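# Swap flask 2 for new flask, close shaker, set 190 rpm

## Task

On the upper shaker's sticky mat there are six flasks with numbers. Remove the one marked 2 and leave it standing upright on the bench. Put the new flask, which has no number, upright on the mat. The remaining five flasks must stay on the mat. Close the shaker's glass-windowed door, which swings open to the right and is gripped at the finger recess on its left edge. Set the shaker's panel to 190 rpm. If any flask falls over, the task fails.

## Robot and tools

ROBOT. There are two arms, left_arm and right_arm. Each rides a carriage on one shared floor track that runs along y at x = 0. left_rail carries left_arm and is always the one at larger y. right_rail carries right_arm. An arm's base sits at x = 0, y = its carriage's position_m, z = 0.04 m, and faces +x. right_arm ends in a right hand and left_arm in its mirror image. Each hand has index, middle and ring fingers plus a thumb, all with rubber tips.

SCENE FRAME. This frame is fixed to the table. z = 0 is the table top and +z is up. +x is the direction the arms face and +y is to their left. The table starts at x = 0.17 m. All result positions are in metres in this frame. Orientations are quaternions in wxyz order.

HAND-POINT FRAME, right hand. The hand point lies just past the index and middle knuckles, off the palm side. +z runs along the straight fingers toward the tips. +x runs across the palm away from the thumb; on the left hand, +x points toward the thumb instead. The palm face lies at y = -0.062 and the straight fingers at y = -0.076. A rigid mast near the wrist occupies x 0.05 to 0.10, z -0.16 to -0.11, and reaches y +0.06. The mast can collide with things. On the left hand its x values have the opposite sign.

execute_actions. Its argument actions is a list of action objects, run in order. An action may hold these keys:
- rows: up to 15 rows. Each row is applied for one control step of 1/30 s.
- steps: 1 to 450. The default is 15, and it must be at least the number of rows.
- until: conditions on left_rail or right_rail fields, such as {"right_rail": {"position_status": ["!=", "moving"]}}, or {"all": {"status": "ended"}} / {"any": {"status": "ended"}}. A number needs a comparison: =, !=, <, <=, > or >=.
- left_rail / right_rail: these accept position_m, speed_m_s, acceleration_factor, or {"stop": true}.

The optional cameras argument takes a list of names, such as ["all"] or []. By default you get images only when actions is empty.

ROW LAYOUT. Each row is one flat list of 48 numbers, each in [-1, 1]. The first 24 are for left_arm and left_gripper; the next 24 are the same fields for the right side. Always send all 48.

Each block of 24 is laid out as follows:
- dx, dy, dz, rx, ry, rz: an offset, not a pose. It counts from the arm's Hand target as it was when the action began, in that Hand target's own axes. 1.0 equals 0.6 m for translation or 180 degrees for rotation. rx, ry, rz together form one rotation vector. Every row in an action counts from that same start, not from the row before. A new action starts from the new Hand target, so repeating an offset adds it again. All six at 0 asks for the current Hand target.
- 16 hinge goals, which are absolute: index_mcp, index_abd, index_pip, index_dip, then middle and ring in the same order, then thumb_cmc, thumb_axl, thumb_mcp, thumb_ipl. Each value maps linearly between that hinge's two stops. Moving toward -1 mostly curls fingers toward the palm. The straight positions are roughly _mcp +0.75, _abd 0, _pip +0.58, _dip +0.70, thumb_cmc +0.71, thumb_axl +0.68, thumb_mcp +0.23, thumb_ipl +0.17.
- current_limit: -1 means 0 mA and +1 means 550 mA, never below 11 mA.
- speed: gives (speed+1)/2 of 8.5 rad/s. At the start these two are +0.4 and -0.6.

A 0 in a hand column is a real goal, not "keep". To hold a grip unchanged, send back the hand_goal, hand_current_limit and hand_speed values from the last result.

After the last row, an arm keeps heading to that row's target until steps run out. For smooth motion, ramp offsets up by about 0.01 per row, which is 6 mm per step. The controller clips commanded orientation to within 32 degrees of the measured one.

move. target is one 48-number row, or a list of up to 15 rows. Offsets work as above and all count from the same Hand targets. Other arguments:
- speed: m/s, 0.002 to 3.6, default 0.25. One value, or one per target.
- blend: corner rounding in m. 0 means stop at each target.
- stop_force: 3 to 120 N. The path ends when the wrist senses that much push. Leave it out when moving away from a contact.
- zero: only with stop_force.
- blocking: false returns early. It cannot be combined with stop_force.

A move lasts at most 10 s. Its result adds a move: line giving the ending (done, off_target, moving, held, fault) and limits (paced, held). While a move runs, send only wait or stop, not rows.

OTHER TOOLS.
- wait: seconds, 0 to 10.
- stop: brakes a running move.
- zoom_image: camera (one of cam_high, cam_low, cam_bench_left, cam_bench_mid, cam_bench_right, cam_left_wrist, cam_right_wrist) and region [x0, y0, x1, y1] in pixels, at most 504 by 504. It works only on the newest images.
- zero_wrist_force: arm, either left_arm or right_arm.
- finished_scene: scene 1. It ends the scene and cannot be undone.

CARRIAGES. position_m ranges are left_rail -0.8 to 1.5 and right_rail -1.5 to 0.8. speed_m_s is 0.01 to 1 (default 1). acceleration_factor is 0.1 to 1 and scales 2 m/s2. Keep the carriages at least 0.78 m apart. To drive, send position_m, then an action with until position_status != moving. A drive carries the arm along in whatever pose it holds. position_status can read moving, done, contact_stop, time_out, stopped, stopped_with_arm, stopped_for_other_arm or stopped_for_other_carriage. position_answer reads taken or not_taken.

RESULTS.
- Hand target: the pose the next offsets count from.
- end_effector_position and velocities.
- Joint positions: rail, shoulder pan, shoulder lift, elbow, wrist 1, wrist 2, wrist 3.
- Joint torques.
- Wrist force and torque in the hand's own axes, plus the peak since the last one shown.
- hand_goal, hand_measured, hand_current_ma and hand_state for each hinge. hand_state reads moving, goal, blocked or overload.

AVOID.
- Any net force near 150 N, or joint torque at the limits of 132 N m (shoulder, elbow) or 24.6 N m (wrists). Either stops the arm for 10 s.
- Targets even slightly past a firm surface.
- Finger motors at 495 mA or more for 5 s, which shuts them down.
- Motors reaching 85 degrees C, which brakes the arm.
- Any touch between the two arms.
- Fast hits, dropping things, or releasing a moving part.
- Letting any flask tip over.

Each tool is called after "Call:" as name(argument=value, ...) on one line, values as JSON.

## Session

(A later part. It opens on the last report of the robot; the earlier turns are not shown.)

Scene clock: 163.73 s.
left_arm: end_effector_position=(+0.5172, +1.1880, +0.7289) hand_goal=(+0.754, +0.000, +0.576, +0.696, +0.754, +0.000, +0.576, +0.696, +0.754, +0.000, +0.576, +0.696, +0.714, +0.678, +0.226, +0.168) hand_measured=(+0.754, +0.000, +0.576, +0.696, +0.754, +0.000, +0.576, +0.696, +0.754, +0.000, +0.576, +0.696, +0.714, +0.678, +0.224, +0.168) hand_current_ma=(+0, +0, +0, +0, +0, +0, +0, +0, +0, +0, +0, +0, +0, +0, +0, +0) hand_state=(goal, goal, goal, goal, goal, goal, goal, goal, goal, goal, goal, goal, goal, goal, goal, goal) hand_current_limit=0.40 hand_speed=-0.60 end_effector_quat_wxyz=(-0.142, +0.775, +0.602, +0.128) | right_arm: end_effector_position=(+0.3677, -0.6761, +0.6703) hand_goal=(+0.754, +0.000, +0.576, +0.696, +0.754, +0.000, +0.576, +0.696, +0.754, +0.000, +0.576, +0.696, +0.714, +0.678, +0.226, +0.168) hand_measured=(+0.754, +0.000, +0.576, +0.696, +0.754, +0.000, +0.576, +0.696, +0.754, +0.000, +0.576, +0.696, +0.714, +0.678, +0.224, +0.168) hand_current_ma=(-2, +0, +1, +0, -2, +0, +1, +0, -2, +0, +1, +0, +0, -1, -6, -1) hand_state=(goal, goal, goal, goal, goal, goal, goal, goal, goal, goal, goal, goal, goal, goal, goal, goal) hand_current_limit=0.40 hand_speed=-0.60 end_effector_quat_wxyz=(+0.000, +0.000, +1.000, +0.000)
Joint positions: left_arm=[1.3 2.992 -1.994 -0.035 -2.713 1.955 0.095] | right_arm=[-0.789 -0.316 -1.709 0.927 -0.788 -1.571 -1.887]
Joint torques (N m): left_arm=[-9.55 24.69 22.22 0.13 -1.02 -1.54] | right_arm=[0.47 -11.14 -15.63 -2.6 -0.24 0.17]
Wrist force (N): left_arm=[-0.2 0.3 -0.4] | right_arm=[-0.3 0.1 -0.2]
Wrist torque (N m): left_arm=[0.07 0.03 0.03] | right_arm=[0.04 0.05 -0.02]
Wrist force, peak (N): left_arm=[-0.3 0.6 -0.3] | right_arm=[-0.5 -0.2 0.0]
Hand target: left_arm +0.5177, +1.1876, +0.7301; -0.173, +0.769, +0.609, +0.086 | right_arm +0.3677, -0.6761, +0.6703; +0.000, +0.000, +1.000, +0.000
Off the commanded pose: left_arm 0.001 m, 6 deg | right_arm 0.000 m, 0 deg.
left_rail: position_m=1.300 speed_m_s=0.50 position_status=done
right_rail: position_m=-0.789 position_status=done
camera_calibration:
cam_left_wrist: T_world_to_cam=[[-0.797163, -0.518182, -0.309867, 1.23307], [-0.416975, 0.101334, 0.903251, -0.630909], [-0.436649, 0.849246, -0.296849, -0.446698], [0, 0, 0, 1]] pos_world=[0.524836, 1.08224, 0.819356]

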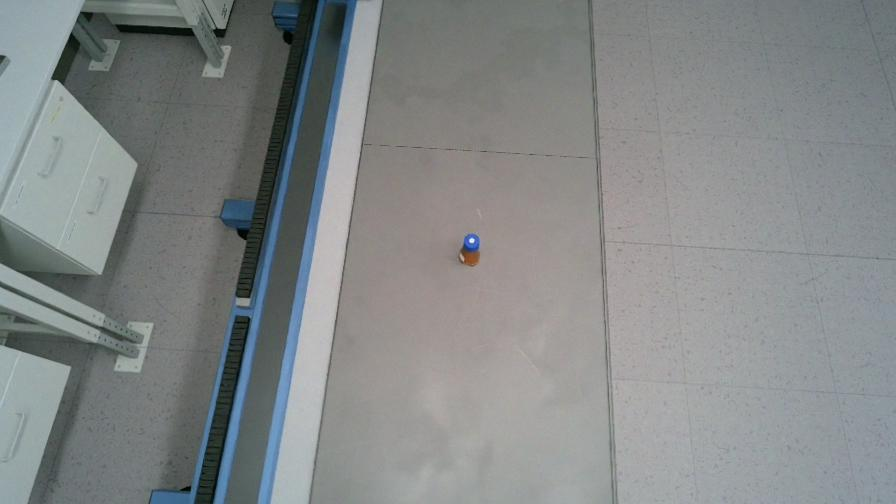

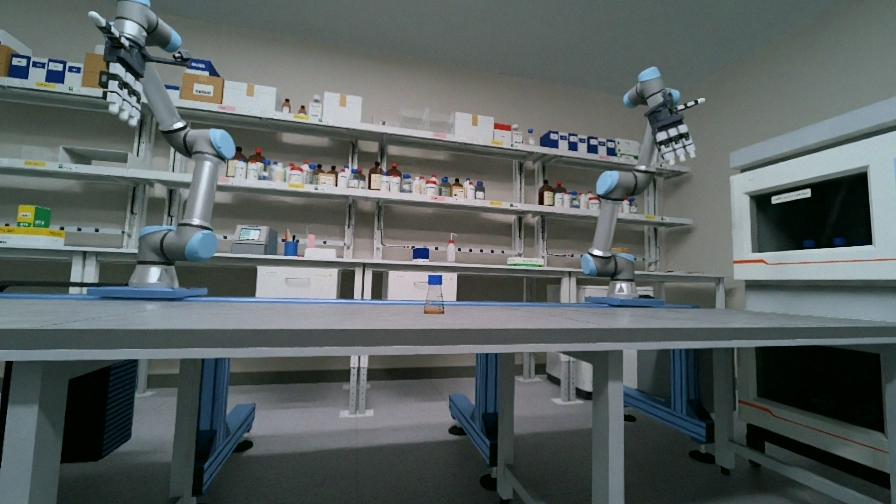

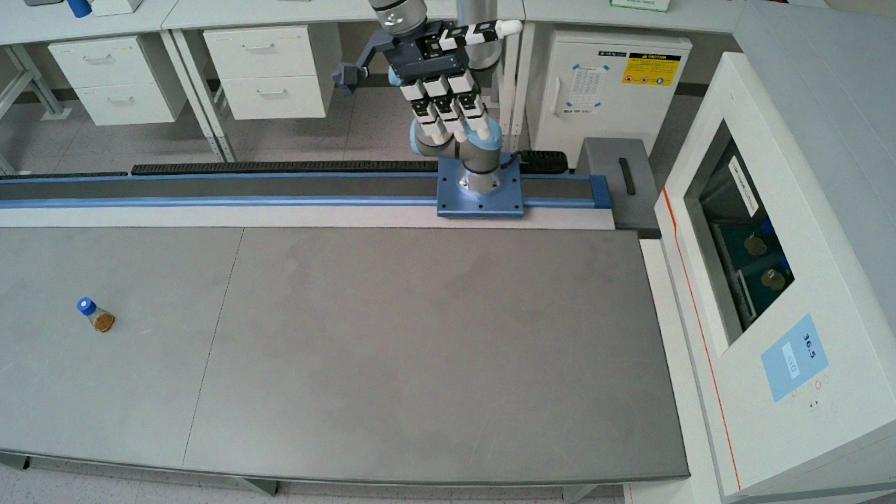

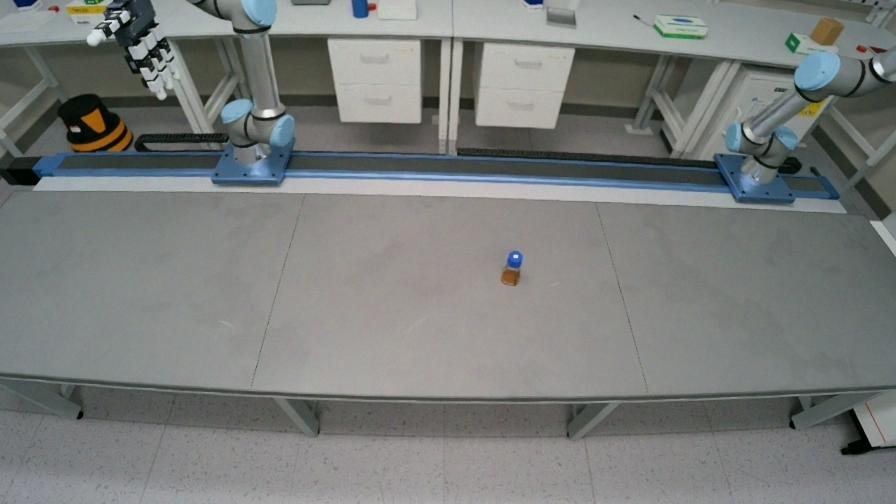

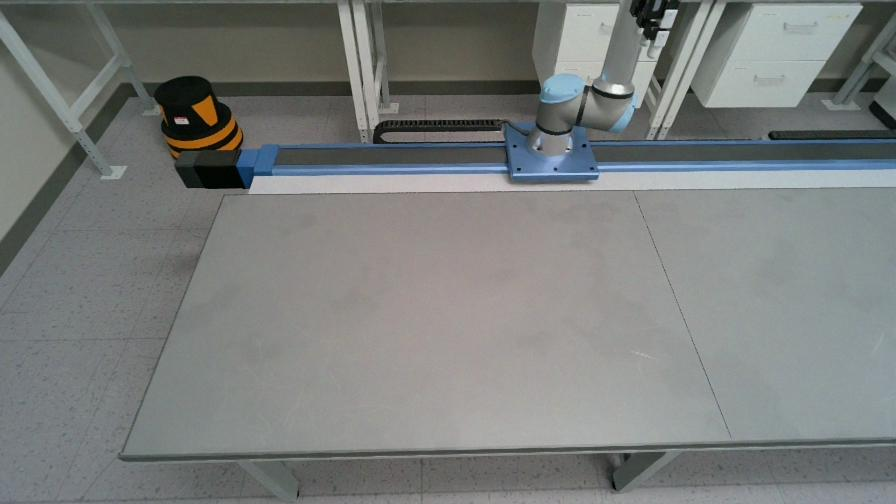

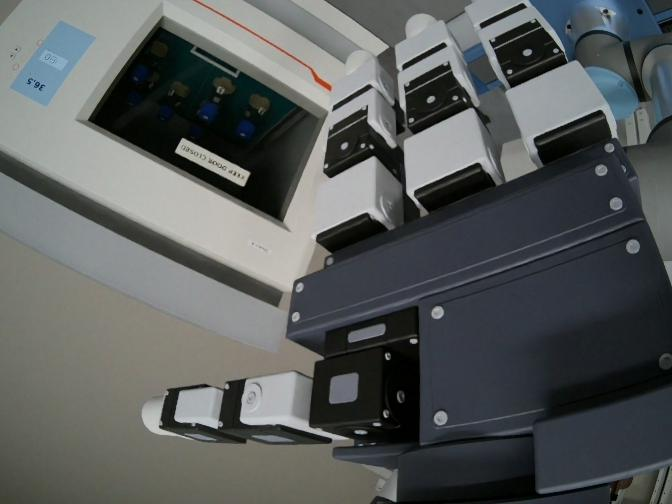

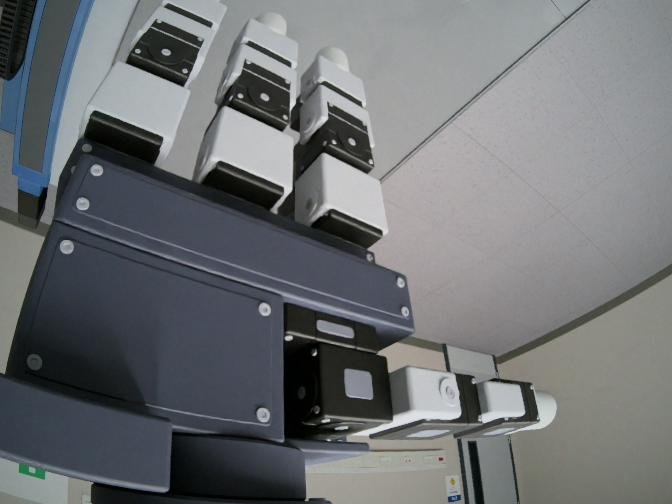

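Call:
execute_actions(actions=[{"left_rail":{"position_m":0.95},"steps":150,"until":{"left_rail":{"position_status":["!=","moving"]}}}])

Call:
move(target=[0.743,-1.0,0.792,0.303,0.266,0.353,0.754,0,0.576,0.696,0.754,0,0.576,0.696,0.754,0,0.576,0.696,0.714,0.678,0.226,0.168,0.4,-0.6,0,0,0,0,0,0,0.754,0,0.576,0.696,0.754,0,0.576,0.696,0.754,0,0.576,0.696,0.714,0.678,0.226,0.168,0.4,-0.6], speed=0.3, cameras=["cam_left_wrist","cam_bench_left"])

Scene clock: 204.53 s.
left_arm: end_effector_position=(+0.5172, +0.8380, +0.7289) hand_goal=(+0.754, +0.000, +0.576, +0.696, +0.754, +0.000, +0.576, +0.696, +0.754, +0.000, +0.576, +0.696, +0.714, +0.678, +0.226, +0.168) hand_measured=(+0.754, +0.000, +0.576, +0.696, +0.754, +0.000, +0.576, +0.696, +0.754, +0.000, +0.576, +0.696, +0.714, +0.678, +0.224, +0.168) hand_current_ma=(+0, +0, +0, +0, +0, +0, +0, +0, +0, +0, +0, +0, +0, +0, +0, +0) hand_state=(goal, goal, goal, goal, goal, goal, goal, goal, goal, goal, goal, goal, goal, goal, goal, goal) hand_current_limit=0.40 hand_speed=-0.60 end_effector_quat_wxyz=(-0.142, +0.775, +0.602, +0.128) | right_arm: end_effector_position=(+0.3677, -0.6761, +0.6703) hand_goal=(+0.754, +0.000, +0.576, +0.696, +0.754, +0.000, +0.576, +0.696, +0.754, +0.000, +0.576, +0.696, +0.714, +0.678, +0.226, +0.168) hand_measured=(+0.754, +0.000, +0.576, +0.696, +0.754, +0.000, +0.576, +0.696, +0.754, +0.000, +0.576, +0.696, +0.714, +0.678, +0.224, +0.168) hand_current_ma=(-2, +0, +1, +0, -2, +0, +1, +0, -2, +0, +1, +0, +0, -1, -6, -1) hand_state=(goal, goal, goal, goal, goal, goal, goal, goal, goal, goal, goal, goal, goal, goal, goal, goal) hand_current_limit=0.40 hand_speed=-0.60 end_effector_quat_wxyz=(+0.000, +0.000, +1.000, +0.000)
Joint positions: left_arm=[0.95 2.992 -1.994 -0.035 -2.713 1.955 0.095] | right_arm=[-0.789 -0.316 -1.709 0.927 -0.788 -1.571 -1.887]
Joint torques (N m): left_arm=[3.38 26.38 20.5 2.64 0.53 -1.55] | right_arm=[0.48 -11.19 -16.29 -2.7 -0.27 0.23]
Wrist force (N): left_arm=[-0.4 0.3 0.0] | right_arm=[-0.2 -0.1 0.1]
Wrist torque (N m): left_arm=[0.03 0.06 0.02] | right_arm=[0.00 0.03 -0.02]
Wrist force, peak (N): left_arm=[-1.3 0.6 -0.6] | right_arm=[-0.3 -0.4 -0.2]
Hand target: left_arm +0.5177, +0.8376, +0.7301; -0.173, +0.769, +0.609, +0.086 | right_arm +0.3677, -0.6761, +0.6703; +0.000, +0.000, +1.000, +0.000
Off the commanded pose: left_arm 0.001 m, 6 deg | right_arm 0.000 m, 0 deg.
left_rail: position_m=0.950 speed_m_s=0.50 position_status=done
right_rail: position_m=-0.789 position_status=done
elbow stopped short (left arm): the move would have taken joint 4 (elbow) straighter than the controller allows.

Scene clock: 208.43 s.
left_arm: end_effector_position=(+0.0091, +1.5374, +0.5402) hand_goal=(+0.754, +0.000, +0.576, +0.696, +0.754, +0.000, +0.576, +0.696, +0.754, +0.000, +0.576, +0.696, +0.714, +0.678, +0.226, +0.168) hand_measured=(+0.746, +0.000, +0.576, +0.696, +0.746, +0.000, +0.576, +0.696, +0.746, +0.000, +0.576, +0.696, +0.708, +0.678, +0.224, +0.168) hand_current_ma=(-1, +0, +0, +0, -2, +0, +0, +0, -2, +0, +0, +0, -1, +0, +0, +0) hand_state=(goal, goal, goal, goal, goal, goal, goal, goal, goal, goal, goal, goal, goal, goal, goal, goal) hand_current_limit=0.40 hand_speed=-0.60 end_effector_quat_wxyz=(+0.707, -0.707, +0.000, +0.000) | right_arm: end_effector_position=(+0.3677, -0.6761, +0.6703) hand_goal=(+0.754, +0.000, +0.576, +0.696, +0.754, +0.000, +0.576, +0.696, +0.754, +0.000, +0.576, +0.696, +0.714, +0.678, +0.226, +0.168) hand_measured=(+0.754, +0.000, +0.576, +0.696, +0.754, +0.000, +0.576, +0.696, +0.754, +0.000, +0.576, +0.696, +0.714, +0.678, +0.224, +0.168) hand_current_ma=(-2, +0, +1, +0, -2, +0, +1, +0, -2, +0, +1, +0, +0, -1, -6, -1) hand_state=(goal, goal, goal, goal, goal, goal, goal, goal, goal, goal, goal, goal, goal, goal, goal, goal) hand_current_limit=0.40 hand_speed=-0.60 end_effector_quat_wxyz=(+0.000, +0.000, +1.000, +0.000)
Joint positions: left_arm=[0.95 5.132 -1.46 -1.938 0.257 1.15 3.141] | right_arm=[-0.789 -0.316 -1.709 0.927 -0.788 -1.571 -1.887]
Joint torques (N m): left_arm=[8 12.06 32.6 4.06 -1.96 -1.72] | right_arm=[1.36 -11.63 -15.98 -2.61 -0.31 0.14]
Wrist force (N): left_arm=[-0.4 1.2 -0.2] | right_arm=[-0.2 0.1 -0.3]
Wrist torque (N m): left_arm=[0.31 0.08 0.06] | right_arm=[0.03 0.04 -0.02]
Wrist force, peak (N): left_arm=[-1.1 1.9 0.8] | right_arm=[-0.2 -0.3 -0.4]
Hand target: left_arm +0.0091, +1.5375, +0.5402; +0.707, -0.707, +0.000, +0.000 | right_arm +0.3677, -0.6761, +0.6703; +0.000, +0.000, +1.000, +0.000
Off the commanded pose: left_arm 0.000 m, 0 deg | right_arm 0.000 m, 0 deg.
left_rail: position_m=0.950 speed_m_s=0.50 position_status=done
right_rail: position_m=-0.789 position_status=done
move: done
camera_calibration:
cam_left_wrist: T_world_to_cam=[[-0.772313, 0.0705124, 0.631317, -0.462978], [0.323606, -0.811528, 0.486519, 0.914202], [0.546637, 0.580043, 0.603936, -1.10303], [0, 0, 0, 1]] pos_world=[-0.0504505, 1.41435, 0.513665]
Images, in order (width x height): cam_bench_left 896x504, cam_left_wrist 672x504.

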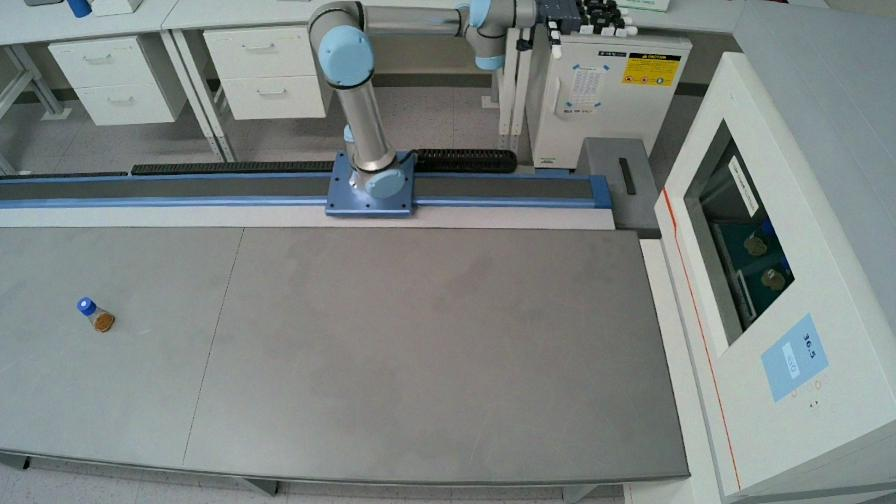

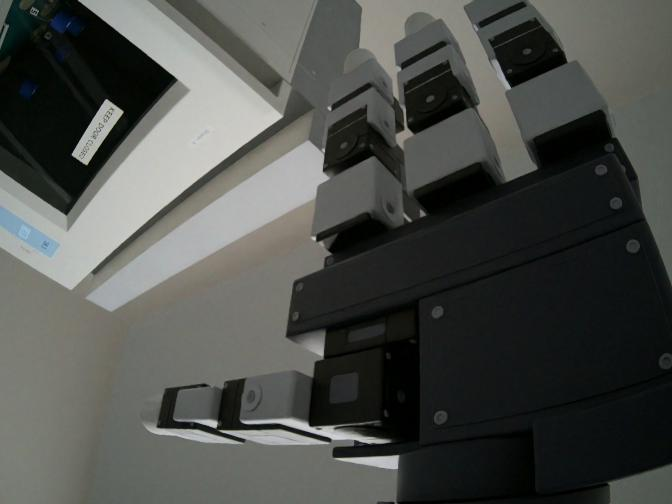

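Call:
zoom_image(camera="cam_left_wrist", region=[120, 0, 370, 200])

Scaled by 2.016 from the camera's 672x504 image, which has a finer 960x720 frame.

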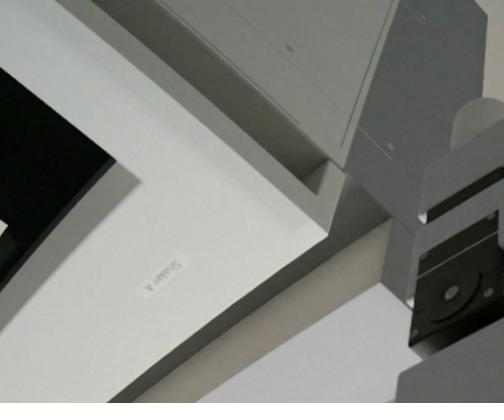

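Call:
move(target=[-0.25,0.333,-0.05,0,0,0,0.754,0,0.576,0.696,0.754,0,0.576,0.696,0.754,0,0.576,0.696,0.714,0.678,0.226,0.168,0.4,-0.6,0,0,0,0,0,0,0.754,0,0.576,0.696,0.754,0,0.576,0.696,0.754,0,0.576,0.696,0.714,0.678,0.226,0.168,0.4,-0.6], speed=0.3, cameras=["cam_left_wrist","cam_low"])

Call:
zoom_image(camera="cam_left_wrist", region=[0, 0, 350, 250])

Scene clock: 221.37 s.
left_arm: end_effector_position=(-0.1408, +1.5077, +0.3403) hand_goal=(+0.754, +0.000, +0.576, +0.696, +0.754, +0.000, +0.576, +0.696, +0.754, +0.000, +0.576, +0.696, +0.714, +0.678, +0.226, +0.168) hand_measured=(+0.746, +0.000, +0.576, +0.696, +0.744, +0.000, +0.576, +0.696, +0.746, +0.000, +0.576, +0.696, +0.706, +0.678, +0.224, +0.168) hand_current_ma=(-2, +0, +0, +0, -2, +0, +0, +0, -2, +0, +0, +0, -1, +0, +0, +0) hand_state=(goal, goal, goal, goal, goal, goal, goal, goal, goal, goal, goal, goal, goal, goal, goal, goal) hand_current_limit=0.40 hand_speed=-0.60 end_effector_quat_wxyz=(+0.707, -0.707, +0.000, +0.000) | right_arm: end_effector_position=(+0.3677, -0.6761, +0.6703) hand_goal=(+0.754, +0.000, +0.576, +0.696, +0.754, +0.000, +0.576, +0.696, +0.754, +0.000, +0.576, +0.696, +0.714, +0.678, +0.226, +0.168) hand_measured=(+0.754, +0.000, +0.576, +0.696, +0.754, +0.000, +0.576, +0.696, +0.754, +0.000, +0.576, +0.696, +0.714, +0.678, +0.224, +0.168) hand_current_ma=(-2, +0, +1, +0, -2, +0, +1, +0, -2, +0, +1, +0, +0, -1, -6, -1) hand_state=(goal, goal, goal, goal, goal, goal, goal, goal, goal, goal, goal, goal, goal, goal, goal, goal) hand_current_limit=0.40 hand_speed=-0.60 end_effector_quat_wxyz=(+0.000, +0.000, +1.000, +0.000)
Joint positions: left_arm=[0.95 5.547 -1.765 -2.224 0.849 0.735 3.14] | right_arm=[-0.789 -0.316 -1.709 0.927 -0.788 -1.571 -1.887]
Joint torques (N m): left_arm=[8.25 17.67 25.69 3.19 -1.77 -1.62] | right_arm=[0.7 -11.54 -16.33 -2.86 -0.33 0.15]
Wrist force (N): left_arm=[-0.2 1.2 -0.3] | right_arm=[0.0 0.0 -0.1]
Wrist torque (N m): left_arm=[0.30 0.05 0.10] | right_arm=[0.02 0.00 0.01]
Wrist force, peak (N): left_arm=[-1.0 2.5 -0.1] | right_arm=[-0.5 0.1 0.0]
Hand target: left_arm -0.1408, +1.5077, +0.3403; +0.707, -0.707, +0.000, +0.000 | right_arm +0.3677, -0.6761, +0.6703; +0.000, +0.000, +1.000, +0.000
Off the commanded pose: left_arm 0.000 m, 0 deg | right_arm 0.000 m, 0 deg.
left_rail: position_m=0.950 speed_m_s=0.50 position_status=done
right_rail: position_m=-0.789 position_status=done
move: done
camera_calibration:
cam_left_wrist: T_world_to_cam=[[-0.772366, 0.0705369, 0.631249, -0.450477], [0.323481, -0.811599, 0.486485, 1.03595], [0.546636, 0.579942, 0.604034, -0.883022], [0, 0, 0, 1]] pos_world=[-0.20035, 1.38465, 0.313766]
Images, in order (width x height): cam_low 896x504, cam_left_wrist 672x504.

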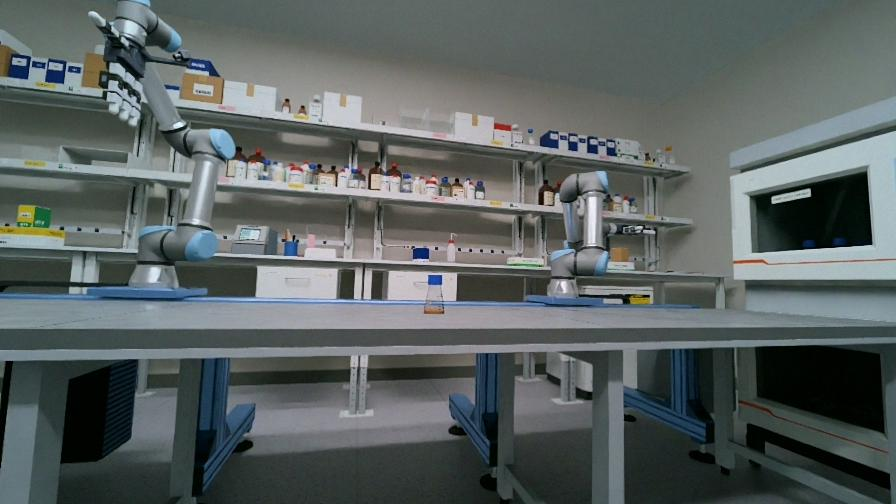

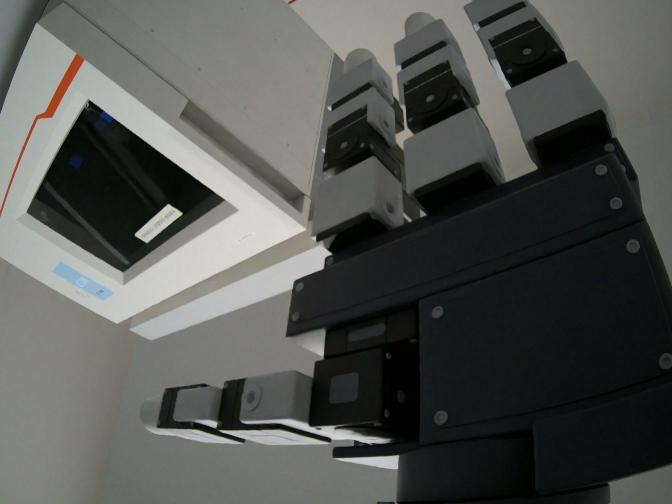

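Scaled by 1.440 from the camera's 672x504 image, which has a finer 960x720 frame.

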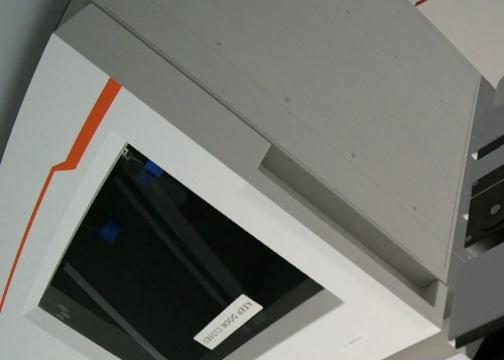

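Call:
zoom_image(camera="cam_left_wrist", region=[160, 80, 330, 250])

Call:
zoom_image(camera="cam_left_wrist", region=[0, 0, 200, 160])

Scaled by 2.965 from the camera's 672x504 image, which has a finer 960x720 frame.

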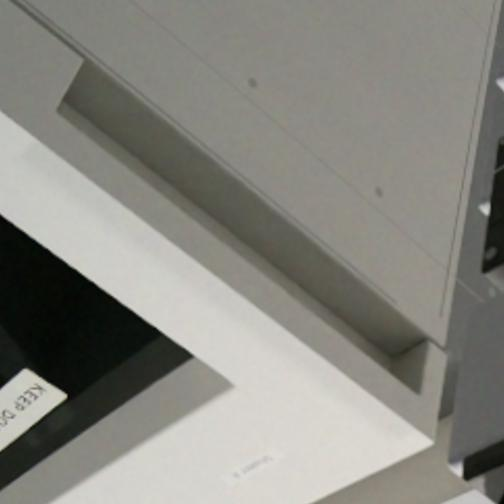

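Scaled by 2.520 from the camera's 672x504 image, which has a finer 960x720 frame.

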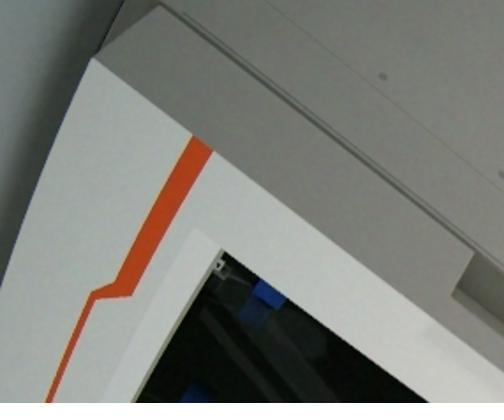

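Call:
execute_actions(actions=[{"left_rail":{"position_m":1.0},"steps":150,"until":{"left_rail":{"position_status":["!=","moving"]}}}])

Call:
move(target=[0.435,-0.367,0.103,0,0,-0.5,0.754,0,0.576,-0.609,0.754,0,0.576,-0.609,0.754,0,0.576,-0.609,0.714,0.678,0.226,0.168,0.4,-0.6,0,0,0,0,0,0,0.754,0,0.576,0.696,0.754,0,0.576,0.696,0.754,0,0.576,0.696,0.714,0.678,0.226,0.168,0.4,-0.6], speed=0.3, cameras=["cam_left_wrist","cam_bench_left","cam_low"])

Scene clock: 310.27 s.
left_arm: end_effector_position=(-0.1408, +1.5577, +0.3403) hand_goal=(+0.754, +0.000, +0.576, +0.696, +0.754, +0.000, +0.576, +0.696, +0.754, +0.000, +0.576, +0.696, +0.714, +0.678, +0.226, +0.168) hand_measured=(+0.746, +0.000, +0.576, +0.696, +0.744, +0.000, +0.576, +0.696, +0.746, +0.000, +0.576, +0.696, +0.706, +0.678, +0.224, +0.168) hand_current_ma=(-2, +0, +0, +0, -2, +0, +0, +0, -2, +0, +0, +0, -1, +0, +0, +0) hand_state=(goal, goal, goal, goal, goal, goal, goal, goal, goal, goal, goal, goal, goal, goal, goal, goal) hand_current_limit=0.40 hand_speed=-0.60 end_effector_quat_wxyz=(+0.707, -0.707, +0.000, +0.000) | right_arm: end_effector_position=(+0.3677, -0.6761, +0.6703) hand_goal=(+0.754, +0.000, +0.576, +0.696, +0.754, +0.000, +0.576, +0.696, +0.754, +0.000, +0.576, +0.696, +0.714, +0.678, +0.226, +0.168) hand_measured=(+0.754, +0.000, +0.576, +0.696, +0.754, +0.000, +0.576, +0.696, +0.754, +0.000, +0.576, +0.696, +0.714, +0.678, +0.224, +0.168) hand_current_ma=(-2, +0, +1, +0, -2, +0, +1, +0, -2, +0, +1, +0, +0, -1, -6, -1) hand_state=(goal, goal, goal, goal, goal, goal, goal, goal, goal, goal, goal, goal, goal, goal, goal, goal) hand_current_limit=0.40 hand_speed=-0.60 end_effector_quat_wxyz=(+0.000, +0.000, +1.000, +0.000)
Joint positions: left_arm=[1 5.547 -1.765 -2.224 0.849 0.735 3.14] | right_arm=[-0.789 -0.316 -1.709 0.927 -0.788 -1.571 -1.887]
Joint torques (N m): left_arm=[3.3 23.66 21.82 2.89 -1.4 -1.72] | right_arm=[0.55 -11.85 -15.65 -2.75 -0.32 0.29]
Wrist force (N): left_arm=[-0.3 1.0 -0.2] | right_arm=[-0.2 0.0 -0.1]
Wrist torque (N m): left_arm=[0.27 0.07 0.09] | right_arm=[0.01 0.03 -0.01]
Wrist force, peak (N): left_arm=[-0.1 1.0 -1.9] | right_arm=[-0.5 -0.2 0.1]
Hand target: left_arm -0.1408, +1.5577, +0.3403; +0.707, -0.707, +0.000, +0.000 | right_arm +0.3677, -0.6761, +0.6703; +0.000, +0.000, +1.000, +0.000
Off the commanded pose: left_arm 0.000 m, 0 deg | right_arm 0.000 m, 0 deg.
left_rail: position_m=1.000 speed_m_s=0.50 position_status=done
right_rail: position_m=-0.789 position_status=done

Scene clock: 313.63 s.
left_arm: end_effector_position=(+0.1201, +1.6192, +0.5606) hand_goal=(+0.754, +0.000, +0.576, -0.608, +0.754, +0.000, +0.576, -0.608, +0.754, +0.000, +0.576, -0.608, +0.714, +0.678, +0.226, +0.168) hand_measured=(+0.752, -0.002, +0.576, -0.604, +0.752, -0.002, +0.576, -0.604, +0.752, +0.000, +0.576, -0.606, +0.712, +0.678, +0.224, +0.168) hand_current_ma=(+0, +0, +0, +0, +0, +0, +0, +0, +0, +0, +0, +0, +0, +0, +0, +0) hand_state=(goal, goal, goal, goal, goal, goal, goal, goal, goal, goal, goal, goal, goal, goal, goal, goal) hand_current_limit=0.40 hand_speed=-0.60 end_effector_quat_wxyz=(+0.500, -0.500, -0.500, -0.500) | right_arm: end_effector_position=(+0.3677, -0.6761, +0.6703) hand_goal=(+0.754, +0.000, +0.576, +0.696, +0.754, +0.000, +0.576, +0.696, +0.754, +0.000, +0.576, +0.696, +0.714, +0.678, +0.226, +0.168) hand_measured=(+0.754, +0.000, +0.576, +0.696, +0.754, +0.000, +0.576, +0.696, +0.754, +0.000, +0.576, +0.696, +0.714, +0.678, +0.224, +0.168) hand_current_ma=(-2, +0, +1, +0, -2, +0, +1, +0, -2, +0, +1, +0, +0, -1, -6, -1) hand_state=(goal, goal, goal, goal, goal, goal, goal, goal, goal, goal, goal, goal, goal, goal, goal, goal) hand_current_limit=0.40 hand_speed=-0.60 end_effector_quat_wxyz=(+0.000, +0.000, +1.000, +0.000)
Joint positions: left_arm=[1 4.971 -1.628 -2.016 0.503 1.312 1.57] | right_arm=[-0.789 -0.316 -1.709 0.927 -0.788 -1.571 -1.887]
Joint torques (N m): left_arm=[-9.53 16.43 29.79 -0.6 1.57 -1.46] | right_arm=[0.72 -12.48 -15.74 -2.79 -0.37 0.31]
Wrist force (N): left_arm=[-0.5 1.2 -0.6] | right_arm=[-0.2 0.0 0.1]
Wrist torque (N m): left_arm=[0.23 0.09 -0.04] | right_arm=[0.01 0.03 -0.01]
Wrist force, peak (N): left_arm=[-0.2 1.6 -0.8] | right_arm=[-0.5 -0.2 0.1]
Hand target: left_arm +0.1201, +1.6192, +0.5606; +0.500, -0.500, -0.500, -0.500 | right_arm +0.3677, -0.6761, +0.6703; +0.000, +0.000, +1.000, +0.000
Off the commanded pose: left_arm 0.000 m, 0 deg | right_arm 0.000 m, 0 deg.
left_rail: position_m=1.000 speed_m_s=0.50 position_status=done
right_rail: position_m=-0.789 position_status=done
move: done
camera_calibration:
cam_left_wrist: T_world_to_cam=[[-0.631362, 0.0715063, -0.772185, 0.372303], [-0.487556, -0.810929, 0.323547, 1.1225], [-0.603052, 0.580758, 0.546853, -1.05448], [0, 0, 0, 1]] pos_world=[0.146437, 1.49605, 0.500949]
Images, in order (width x height): cam_low 896x504, cam_bench_left 896x504, cam_left_wrist 672x504.

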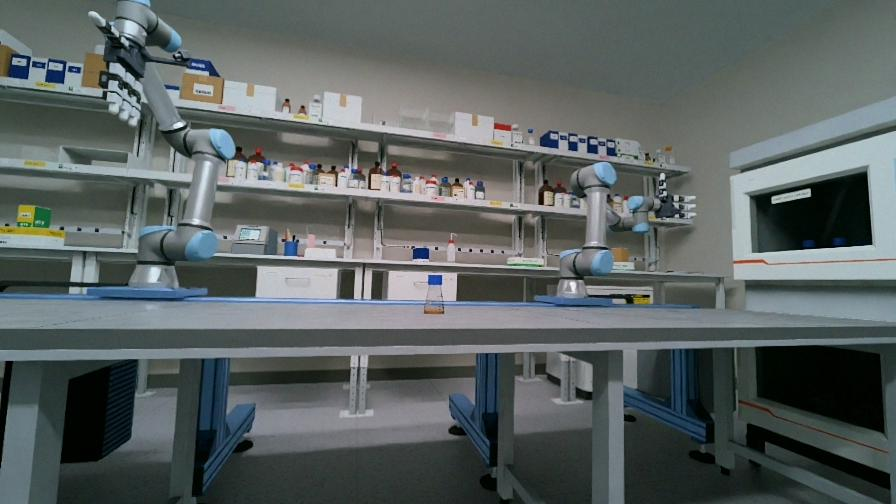

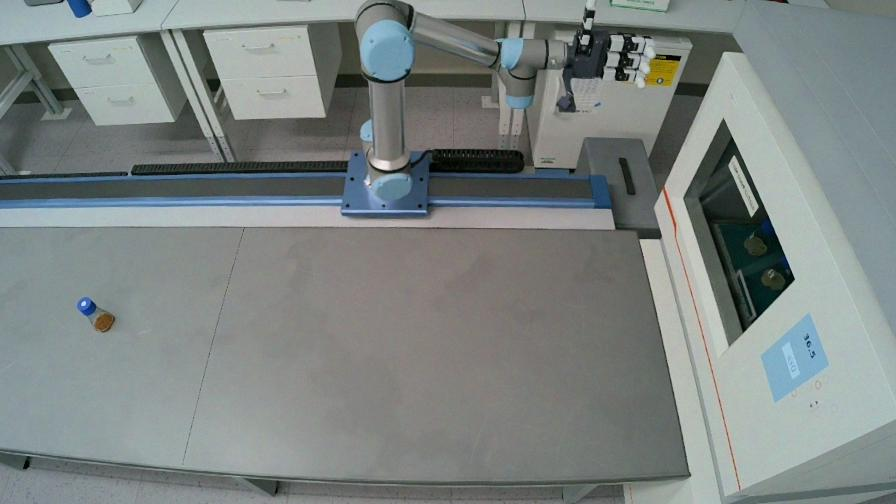

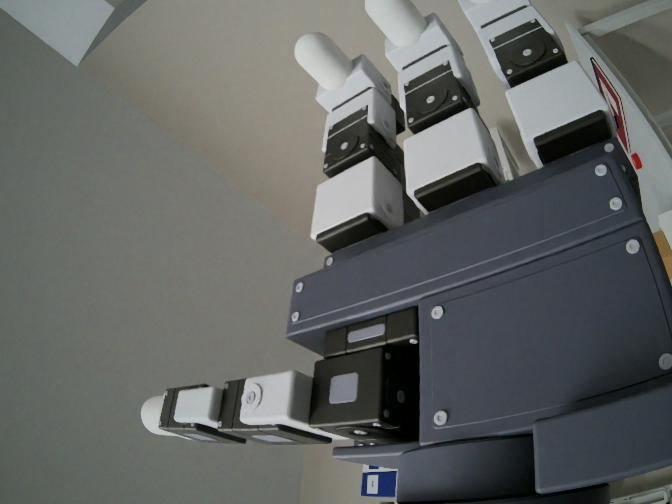

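Call:
move(target=[0,0.142,0.288,0,0,0,0.754,0,0.576,-0.609,0.754,0,0.576,-0.609,0.754,0,0.576,-0.609,0.714,0.678,0.226,0.168,0.4,-0.6,0,0,0,0,0,0,0.754,0,0.576,0.696,0.754,0,0.576,0.696,0.754,0,0.576,0.696,0.714,0.678,0.226,0.168,0.4,-0.6], speed=0.15, stop_force=15, cameras=["cam_left_wrist","cam_bench_left","cam_low"])

Call:
zoom_image(camera="cam_bench_left", region=[540, 0, 760, 220])

Call:
zoom_image(camera="cam_low", region=[640, 130, 800, 300])

Scene clock: 323.63 s.
left_arm: end_effector_position=(+0.2054, +1.7919, +0.5608) hand_goal=(+0.754, +0.000, +0.576, -0.608, +0.754, +0.000, +0.576, -0.608, +0.754, +0.000, +0.576, -0.608, +0.714, +0.678, +0.226, +0.168) hand_measured=(+0.752, -0.002, +0.576, -0.604, +0.752, -0.002, +0.576, -0.604, +0.752, -0.002, +0.576, -0.606, +0.712, +0.678, +0.224, +0.168) hand_current_ma=(+0, +0, +0, +0, +0, +0, +0, +0, +0, +0, +0, +0, +0, +0, +0, +0) hand_state=(goal, goal, goal, goal, goal, goal, goal, goal, goal, goal, goal, goal, goal, goal, goal, goal) hand_current_limit=0.40 hand_speed=-0.60 end_effector_quat_wxyz=(+0.500, -0.500, -0.500, -0.500) | right_arm: end_effector_position=(+0.3677, -0.6761, +0.6703) hand_goal=(+0.754, +0.000, +0.576, +0.696, +0.754, +0.000, +0.576, +0.696, +0.754, +0.000, +0.576, +0.696, +0.714, +0.678, +0.226, +0.168) hand_measured=(+0.754, +0.000, +0.576, +0.696, +0.754, +0.000, +0.576, +0.696, +0.754, +0.000, +0.576, +0.696, +0.714, +0.678, +0.224, +0.168) hand_current_ma=(-2, +0, +1, +0, -2, +0, +1, +0, -2, +0, +1, +0, +0, -1, -6, -1) hand_state=(goal, goal, goal, goal, goal, goal, goal, goal, goal, goal, goal, goal, goal, goal, goal, goal) hand_current_limit=0.40 hand_speed=-0.60 end_effector_quat_wxyz=(+0.000, +0.000, +1.000, +0.000)
Joint positions: left_arm=[1 4.736 -2.045 -1.468 0.372 1.547 1.57] | right_arm=[-0.789 -0.316 -1.709 0.927 -0.788 -1.571 -1.887]
Joint torques (N m): left_arm=[-9.24 36.43 31.87 -0.53 1.75 1.42] | right_arm=[0.47 -11.82 -15.6 -2.86 -0.25 0.14]
Wrist force (N): left_arm=[-0.4 0.9 -0.6] | right_arm=[-0.2 0.0 0.3]
Wrist torque (N m): left_arm=[0.20 0.09 -0.04] | right_arm=[-0.02 0.01 -0.01]
Wrist force, peak (N): left_arm=[-0.5 0.6 -1.5] | right_arm=[-0.2 -0.6 0.2]
Hand target: left_arm +0.2054, +1.7919, +0.5608; +0.500, -0.500, -0.500, -0.500 | right_arm +0.3677, -0.6761, +0.6703; +0.000, +0.000, +1.000, +0.000
Off the commanded pose: left_arm 0.000 m, 0 deg | right_arm 0.000 m, 0 deg.
left_rail: position_m=1.000 speed_m_s=0.50 position_status=done
right_rail: position_m=-0.789 position_status=done
move: done
camera_calibration:
cam_left_wrist: T_world_to_cam=[[-0.631175, 0.0715065, -0.772337, 0.41399], [-0.487557, -0.811004, 0.323358, 1.30438], [-0.603247, 0.580654, 0.546749, -1.10323], [0, 0, 0, 1]] pos_world=[0.231736, 1.66885, 0.50115]
Images, in order (width x height): cam_low 896x504, cam_bench_left 896x504, cam_left_wrist 672x504.

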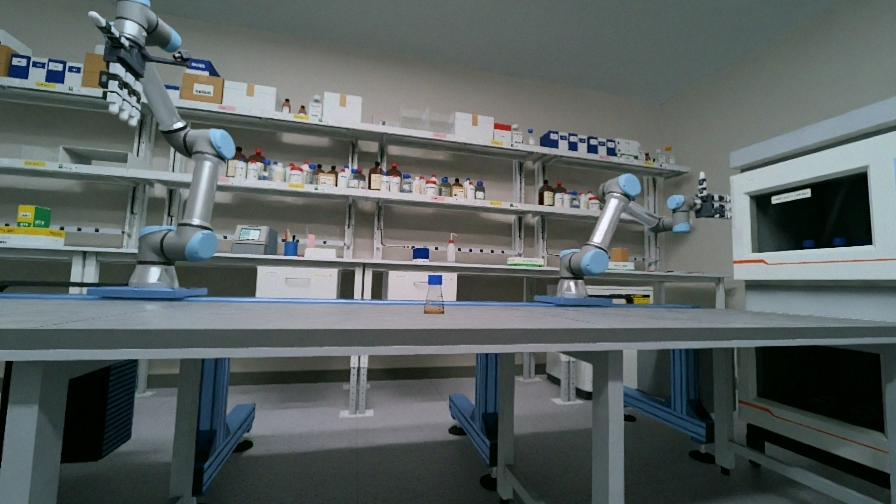

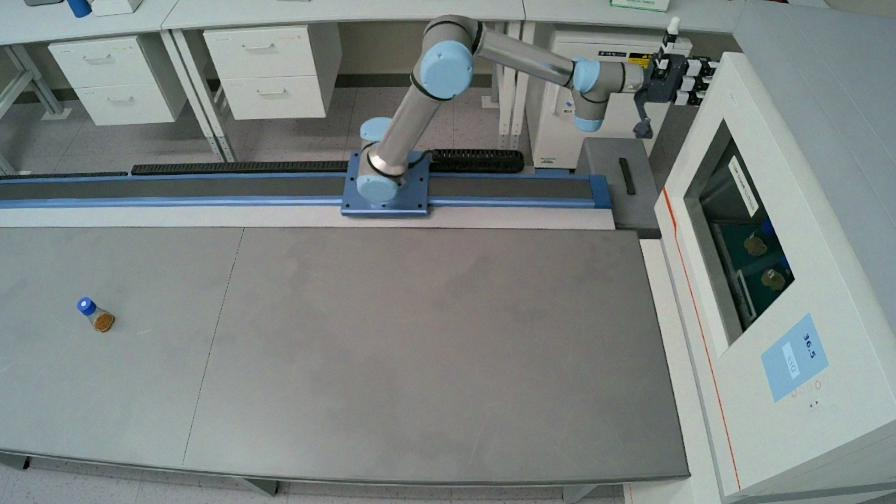

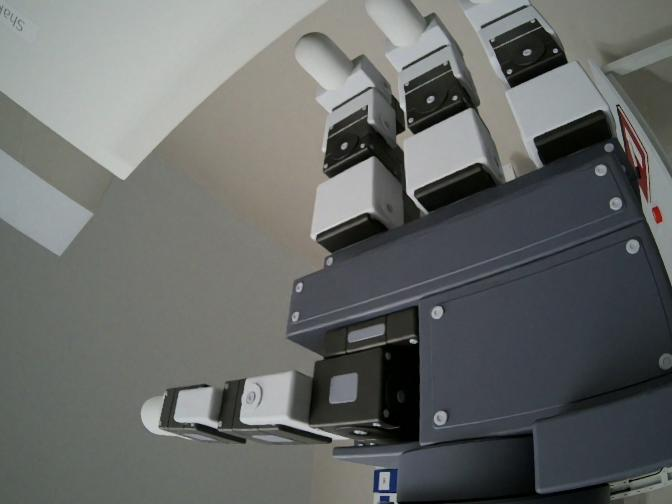

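Scaled by 2.291 from the camera's 896x504 image, which has a finer 1280x720 frame.

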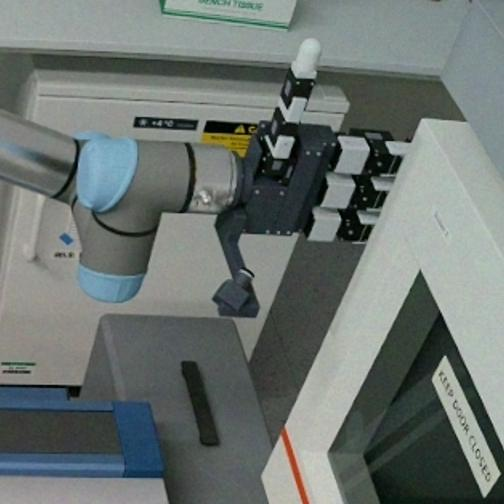

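Scaled by 2.965 from the camera's 896x504 image, which has a finer 1280x720 frame.

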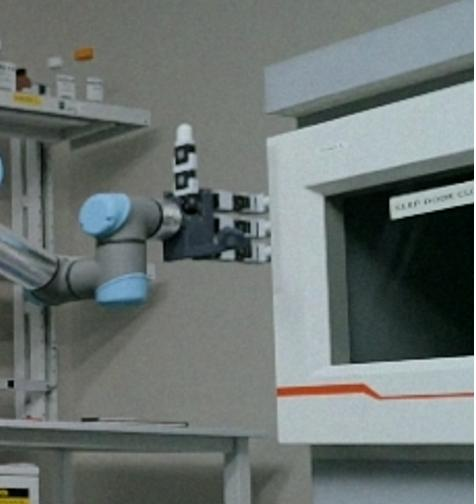

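Call:
move(target=[0,0.12,0,0,0,0,0.754,0,0.576,-0.609,0.754,0,0.576,-0.609,0.754,0,0.576,-0.609,0.714,0.678,0.226,0.168,0.4,-0.6,0,0,0,0,0,0,0.754,0,0.576,0.696,0.754,0,0.576,0.696,0.754,0,0.576,0.696,0.714,0.678,0.226,0.168,0.4,-0.6], speed=0.04, stop_force=6, cameras=["cam_left_wrist","cam_bench_left"])

Call:
zoom_image(camera="cam_bench_left", region=[640, 0, 760, 120])

Scene clock: 329.23 s.
left_arm: end_effector_position=(+0.2313, +1.7918, +0.5608) hand_goal=(+0.754, +0.000, +0.576, -0.608, +0.754, +0.000, +0.576, -0.608, +0.754, +0.000, +0.576, -0.608, +0.714, +0.678, +0.226, +0.168) hand_measured=(+0.762, -0.002, +0.576, -0.614, +0.762, -0.002, +0.576, -0.616, +0.762, -0.002, +0.574, -0.614, +0.712, +0.678, +0.224, +0.168) hand_current_ma=(+2, +0, +0, -1, +2, +0, +0, -1, +2, +0, +0, -1, +0, +0, +0, +0) hand_state=(goal, goal, goal, goal, goal, goal, goal, goal, goal, goal, goal, goal, goal, goal, goal, goal) hand_current_limit=0.40 hand_speed=-0.60 end_effector_quat_wxyz=(+0.500, -0.500, -0.500, -0.500) | right_arm: end_effector_position=(+0.3677, -0.6761, +0.6703) hand_goal=(+0.754, +0.000, +0.576, +0.696, +0.754, +0.000, +0.576, +0.696, +0.754, +0.000, +0.576, +0.696, +0.714, +0.678, +0.226, +0.168) hand_measured=(+0.754, +0.000, +0.576, +0.696, +0.754, +0.000, +0.576, +0.696, +0.754, +0.000, +0.576, +0.696, +0.714, +0.678, +0.224, +0.168) hand_current_ma=(-2, +0, +1, +0, -2, +0, +1, +0, -2, +0, +1, +0, +0, -1, -6, -1) hand_state=(goal, goal, goal, goal, goal, goal, goal, goal, goal, goal, goal, goal, goal, goal, goal, goal) hand_current_limit=0.40 hand_speed=-0.60 end_effector_quat_wxyz=(+0.000, +0.000, +1.000, +0.000)
Joint positions: left_arm=[1 4.69 -2.058 -1.448 0.365 1.593 1.57] | right_arm=[-0.789 -0.316 -1.709 0.927 -0.788 -1.571 -1.887]
Joint torques (N m): left_arm=[7.09 50.51 8.94 3.78 -2.16 0.93] | right_arm=[-0.03 -12.9 -16.21 -2.92 -0.31 0.02]
Wrist force (N): left_arm=[0.0 0.1 -1.6] | right_arm=[-0.3 -0.2 0.0]
Wrist torque (N m): left_arm=[0.32 0.12 -0.04] | right_arm=[-0.02 0.04 -0.02]
Wrist force, peak (N): left_arm=[-0.7 -7.2 -7.9] | right_arm=[-0.6 -0.4 0.2]
Hand target: left_arm +0.2313, +1.7918, +0.5608; +0.500, -0.500, -0.500, -0.500 (not the last commanded pose) | right_arm +0.3677, -0.6761, +0.6703; +0.000, +0.000, +1.000, +0.000
Off the commanded pose: left_arm 0.046 m, 0 deg | right_arm 0.000 m, 0 deg.
left_rail: position_m=1.000 speed_m_s=0.50 position_status=done
right_rail: position_m=-0.789 position_status=done
move: contact (left_arm)
camera_calibration:
cam_left_wrist: T_world_to_cam=[[-0.631206, 0.0714553, -0.772317, 0.430434], [-0.487517, -0.811009, 0.323407, 1.31681], [-0.603247, 0.580654, 0.546749, -1.08749], [0, 0, 0, 1]] pos_world=[0.257636, 1.66865, 0.50115]
Images, in order (width x height): cam_bench_left 896x504, cam_left_wrist 672x504.

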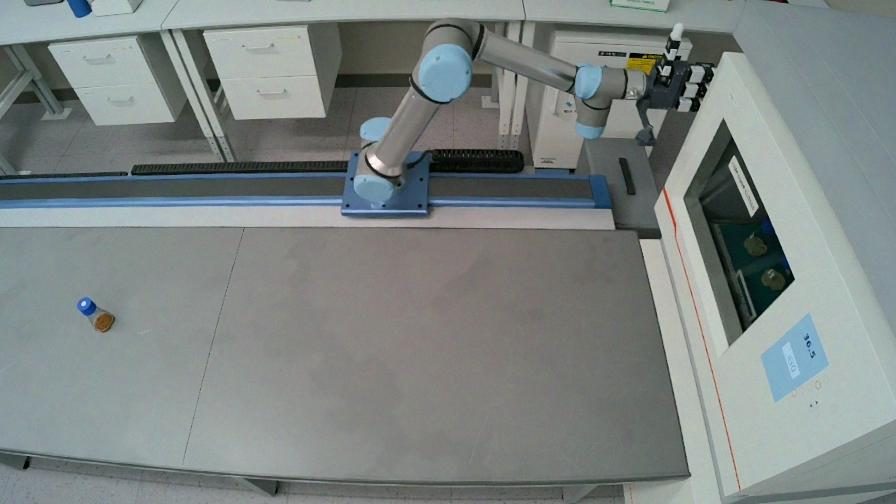

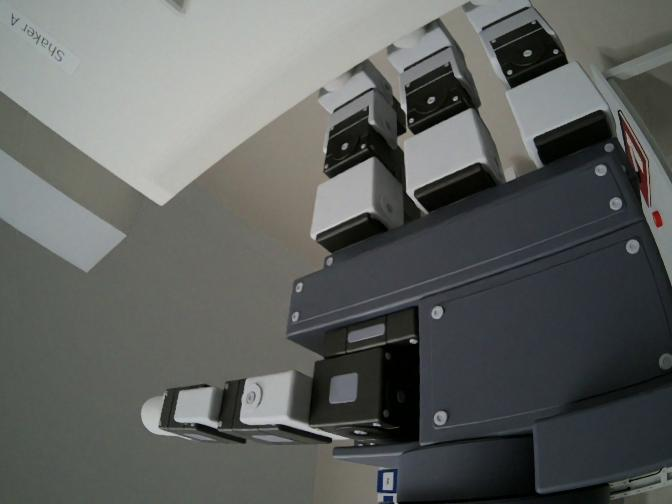

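Scaled by 4.200 from the camera's 896x504 image, which has a finer 1280x720 frame.

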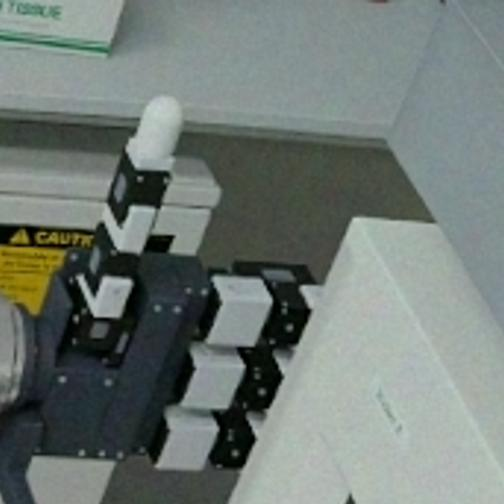

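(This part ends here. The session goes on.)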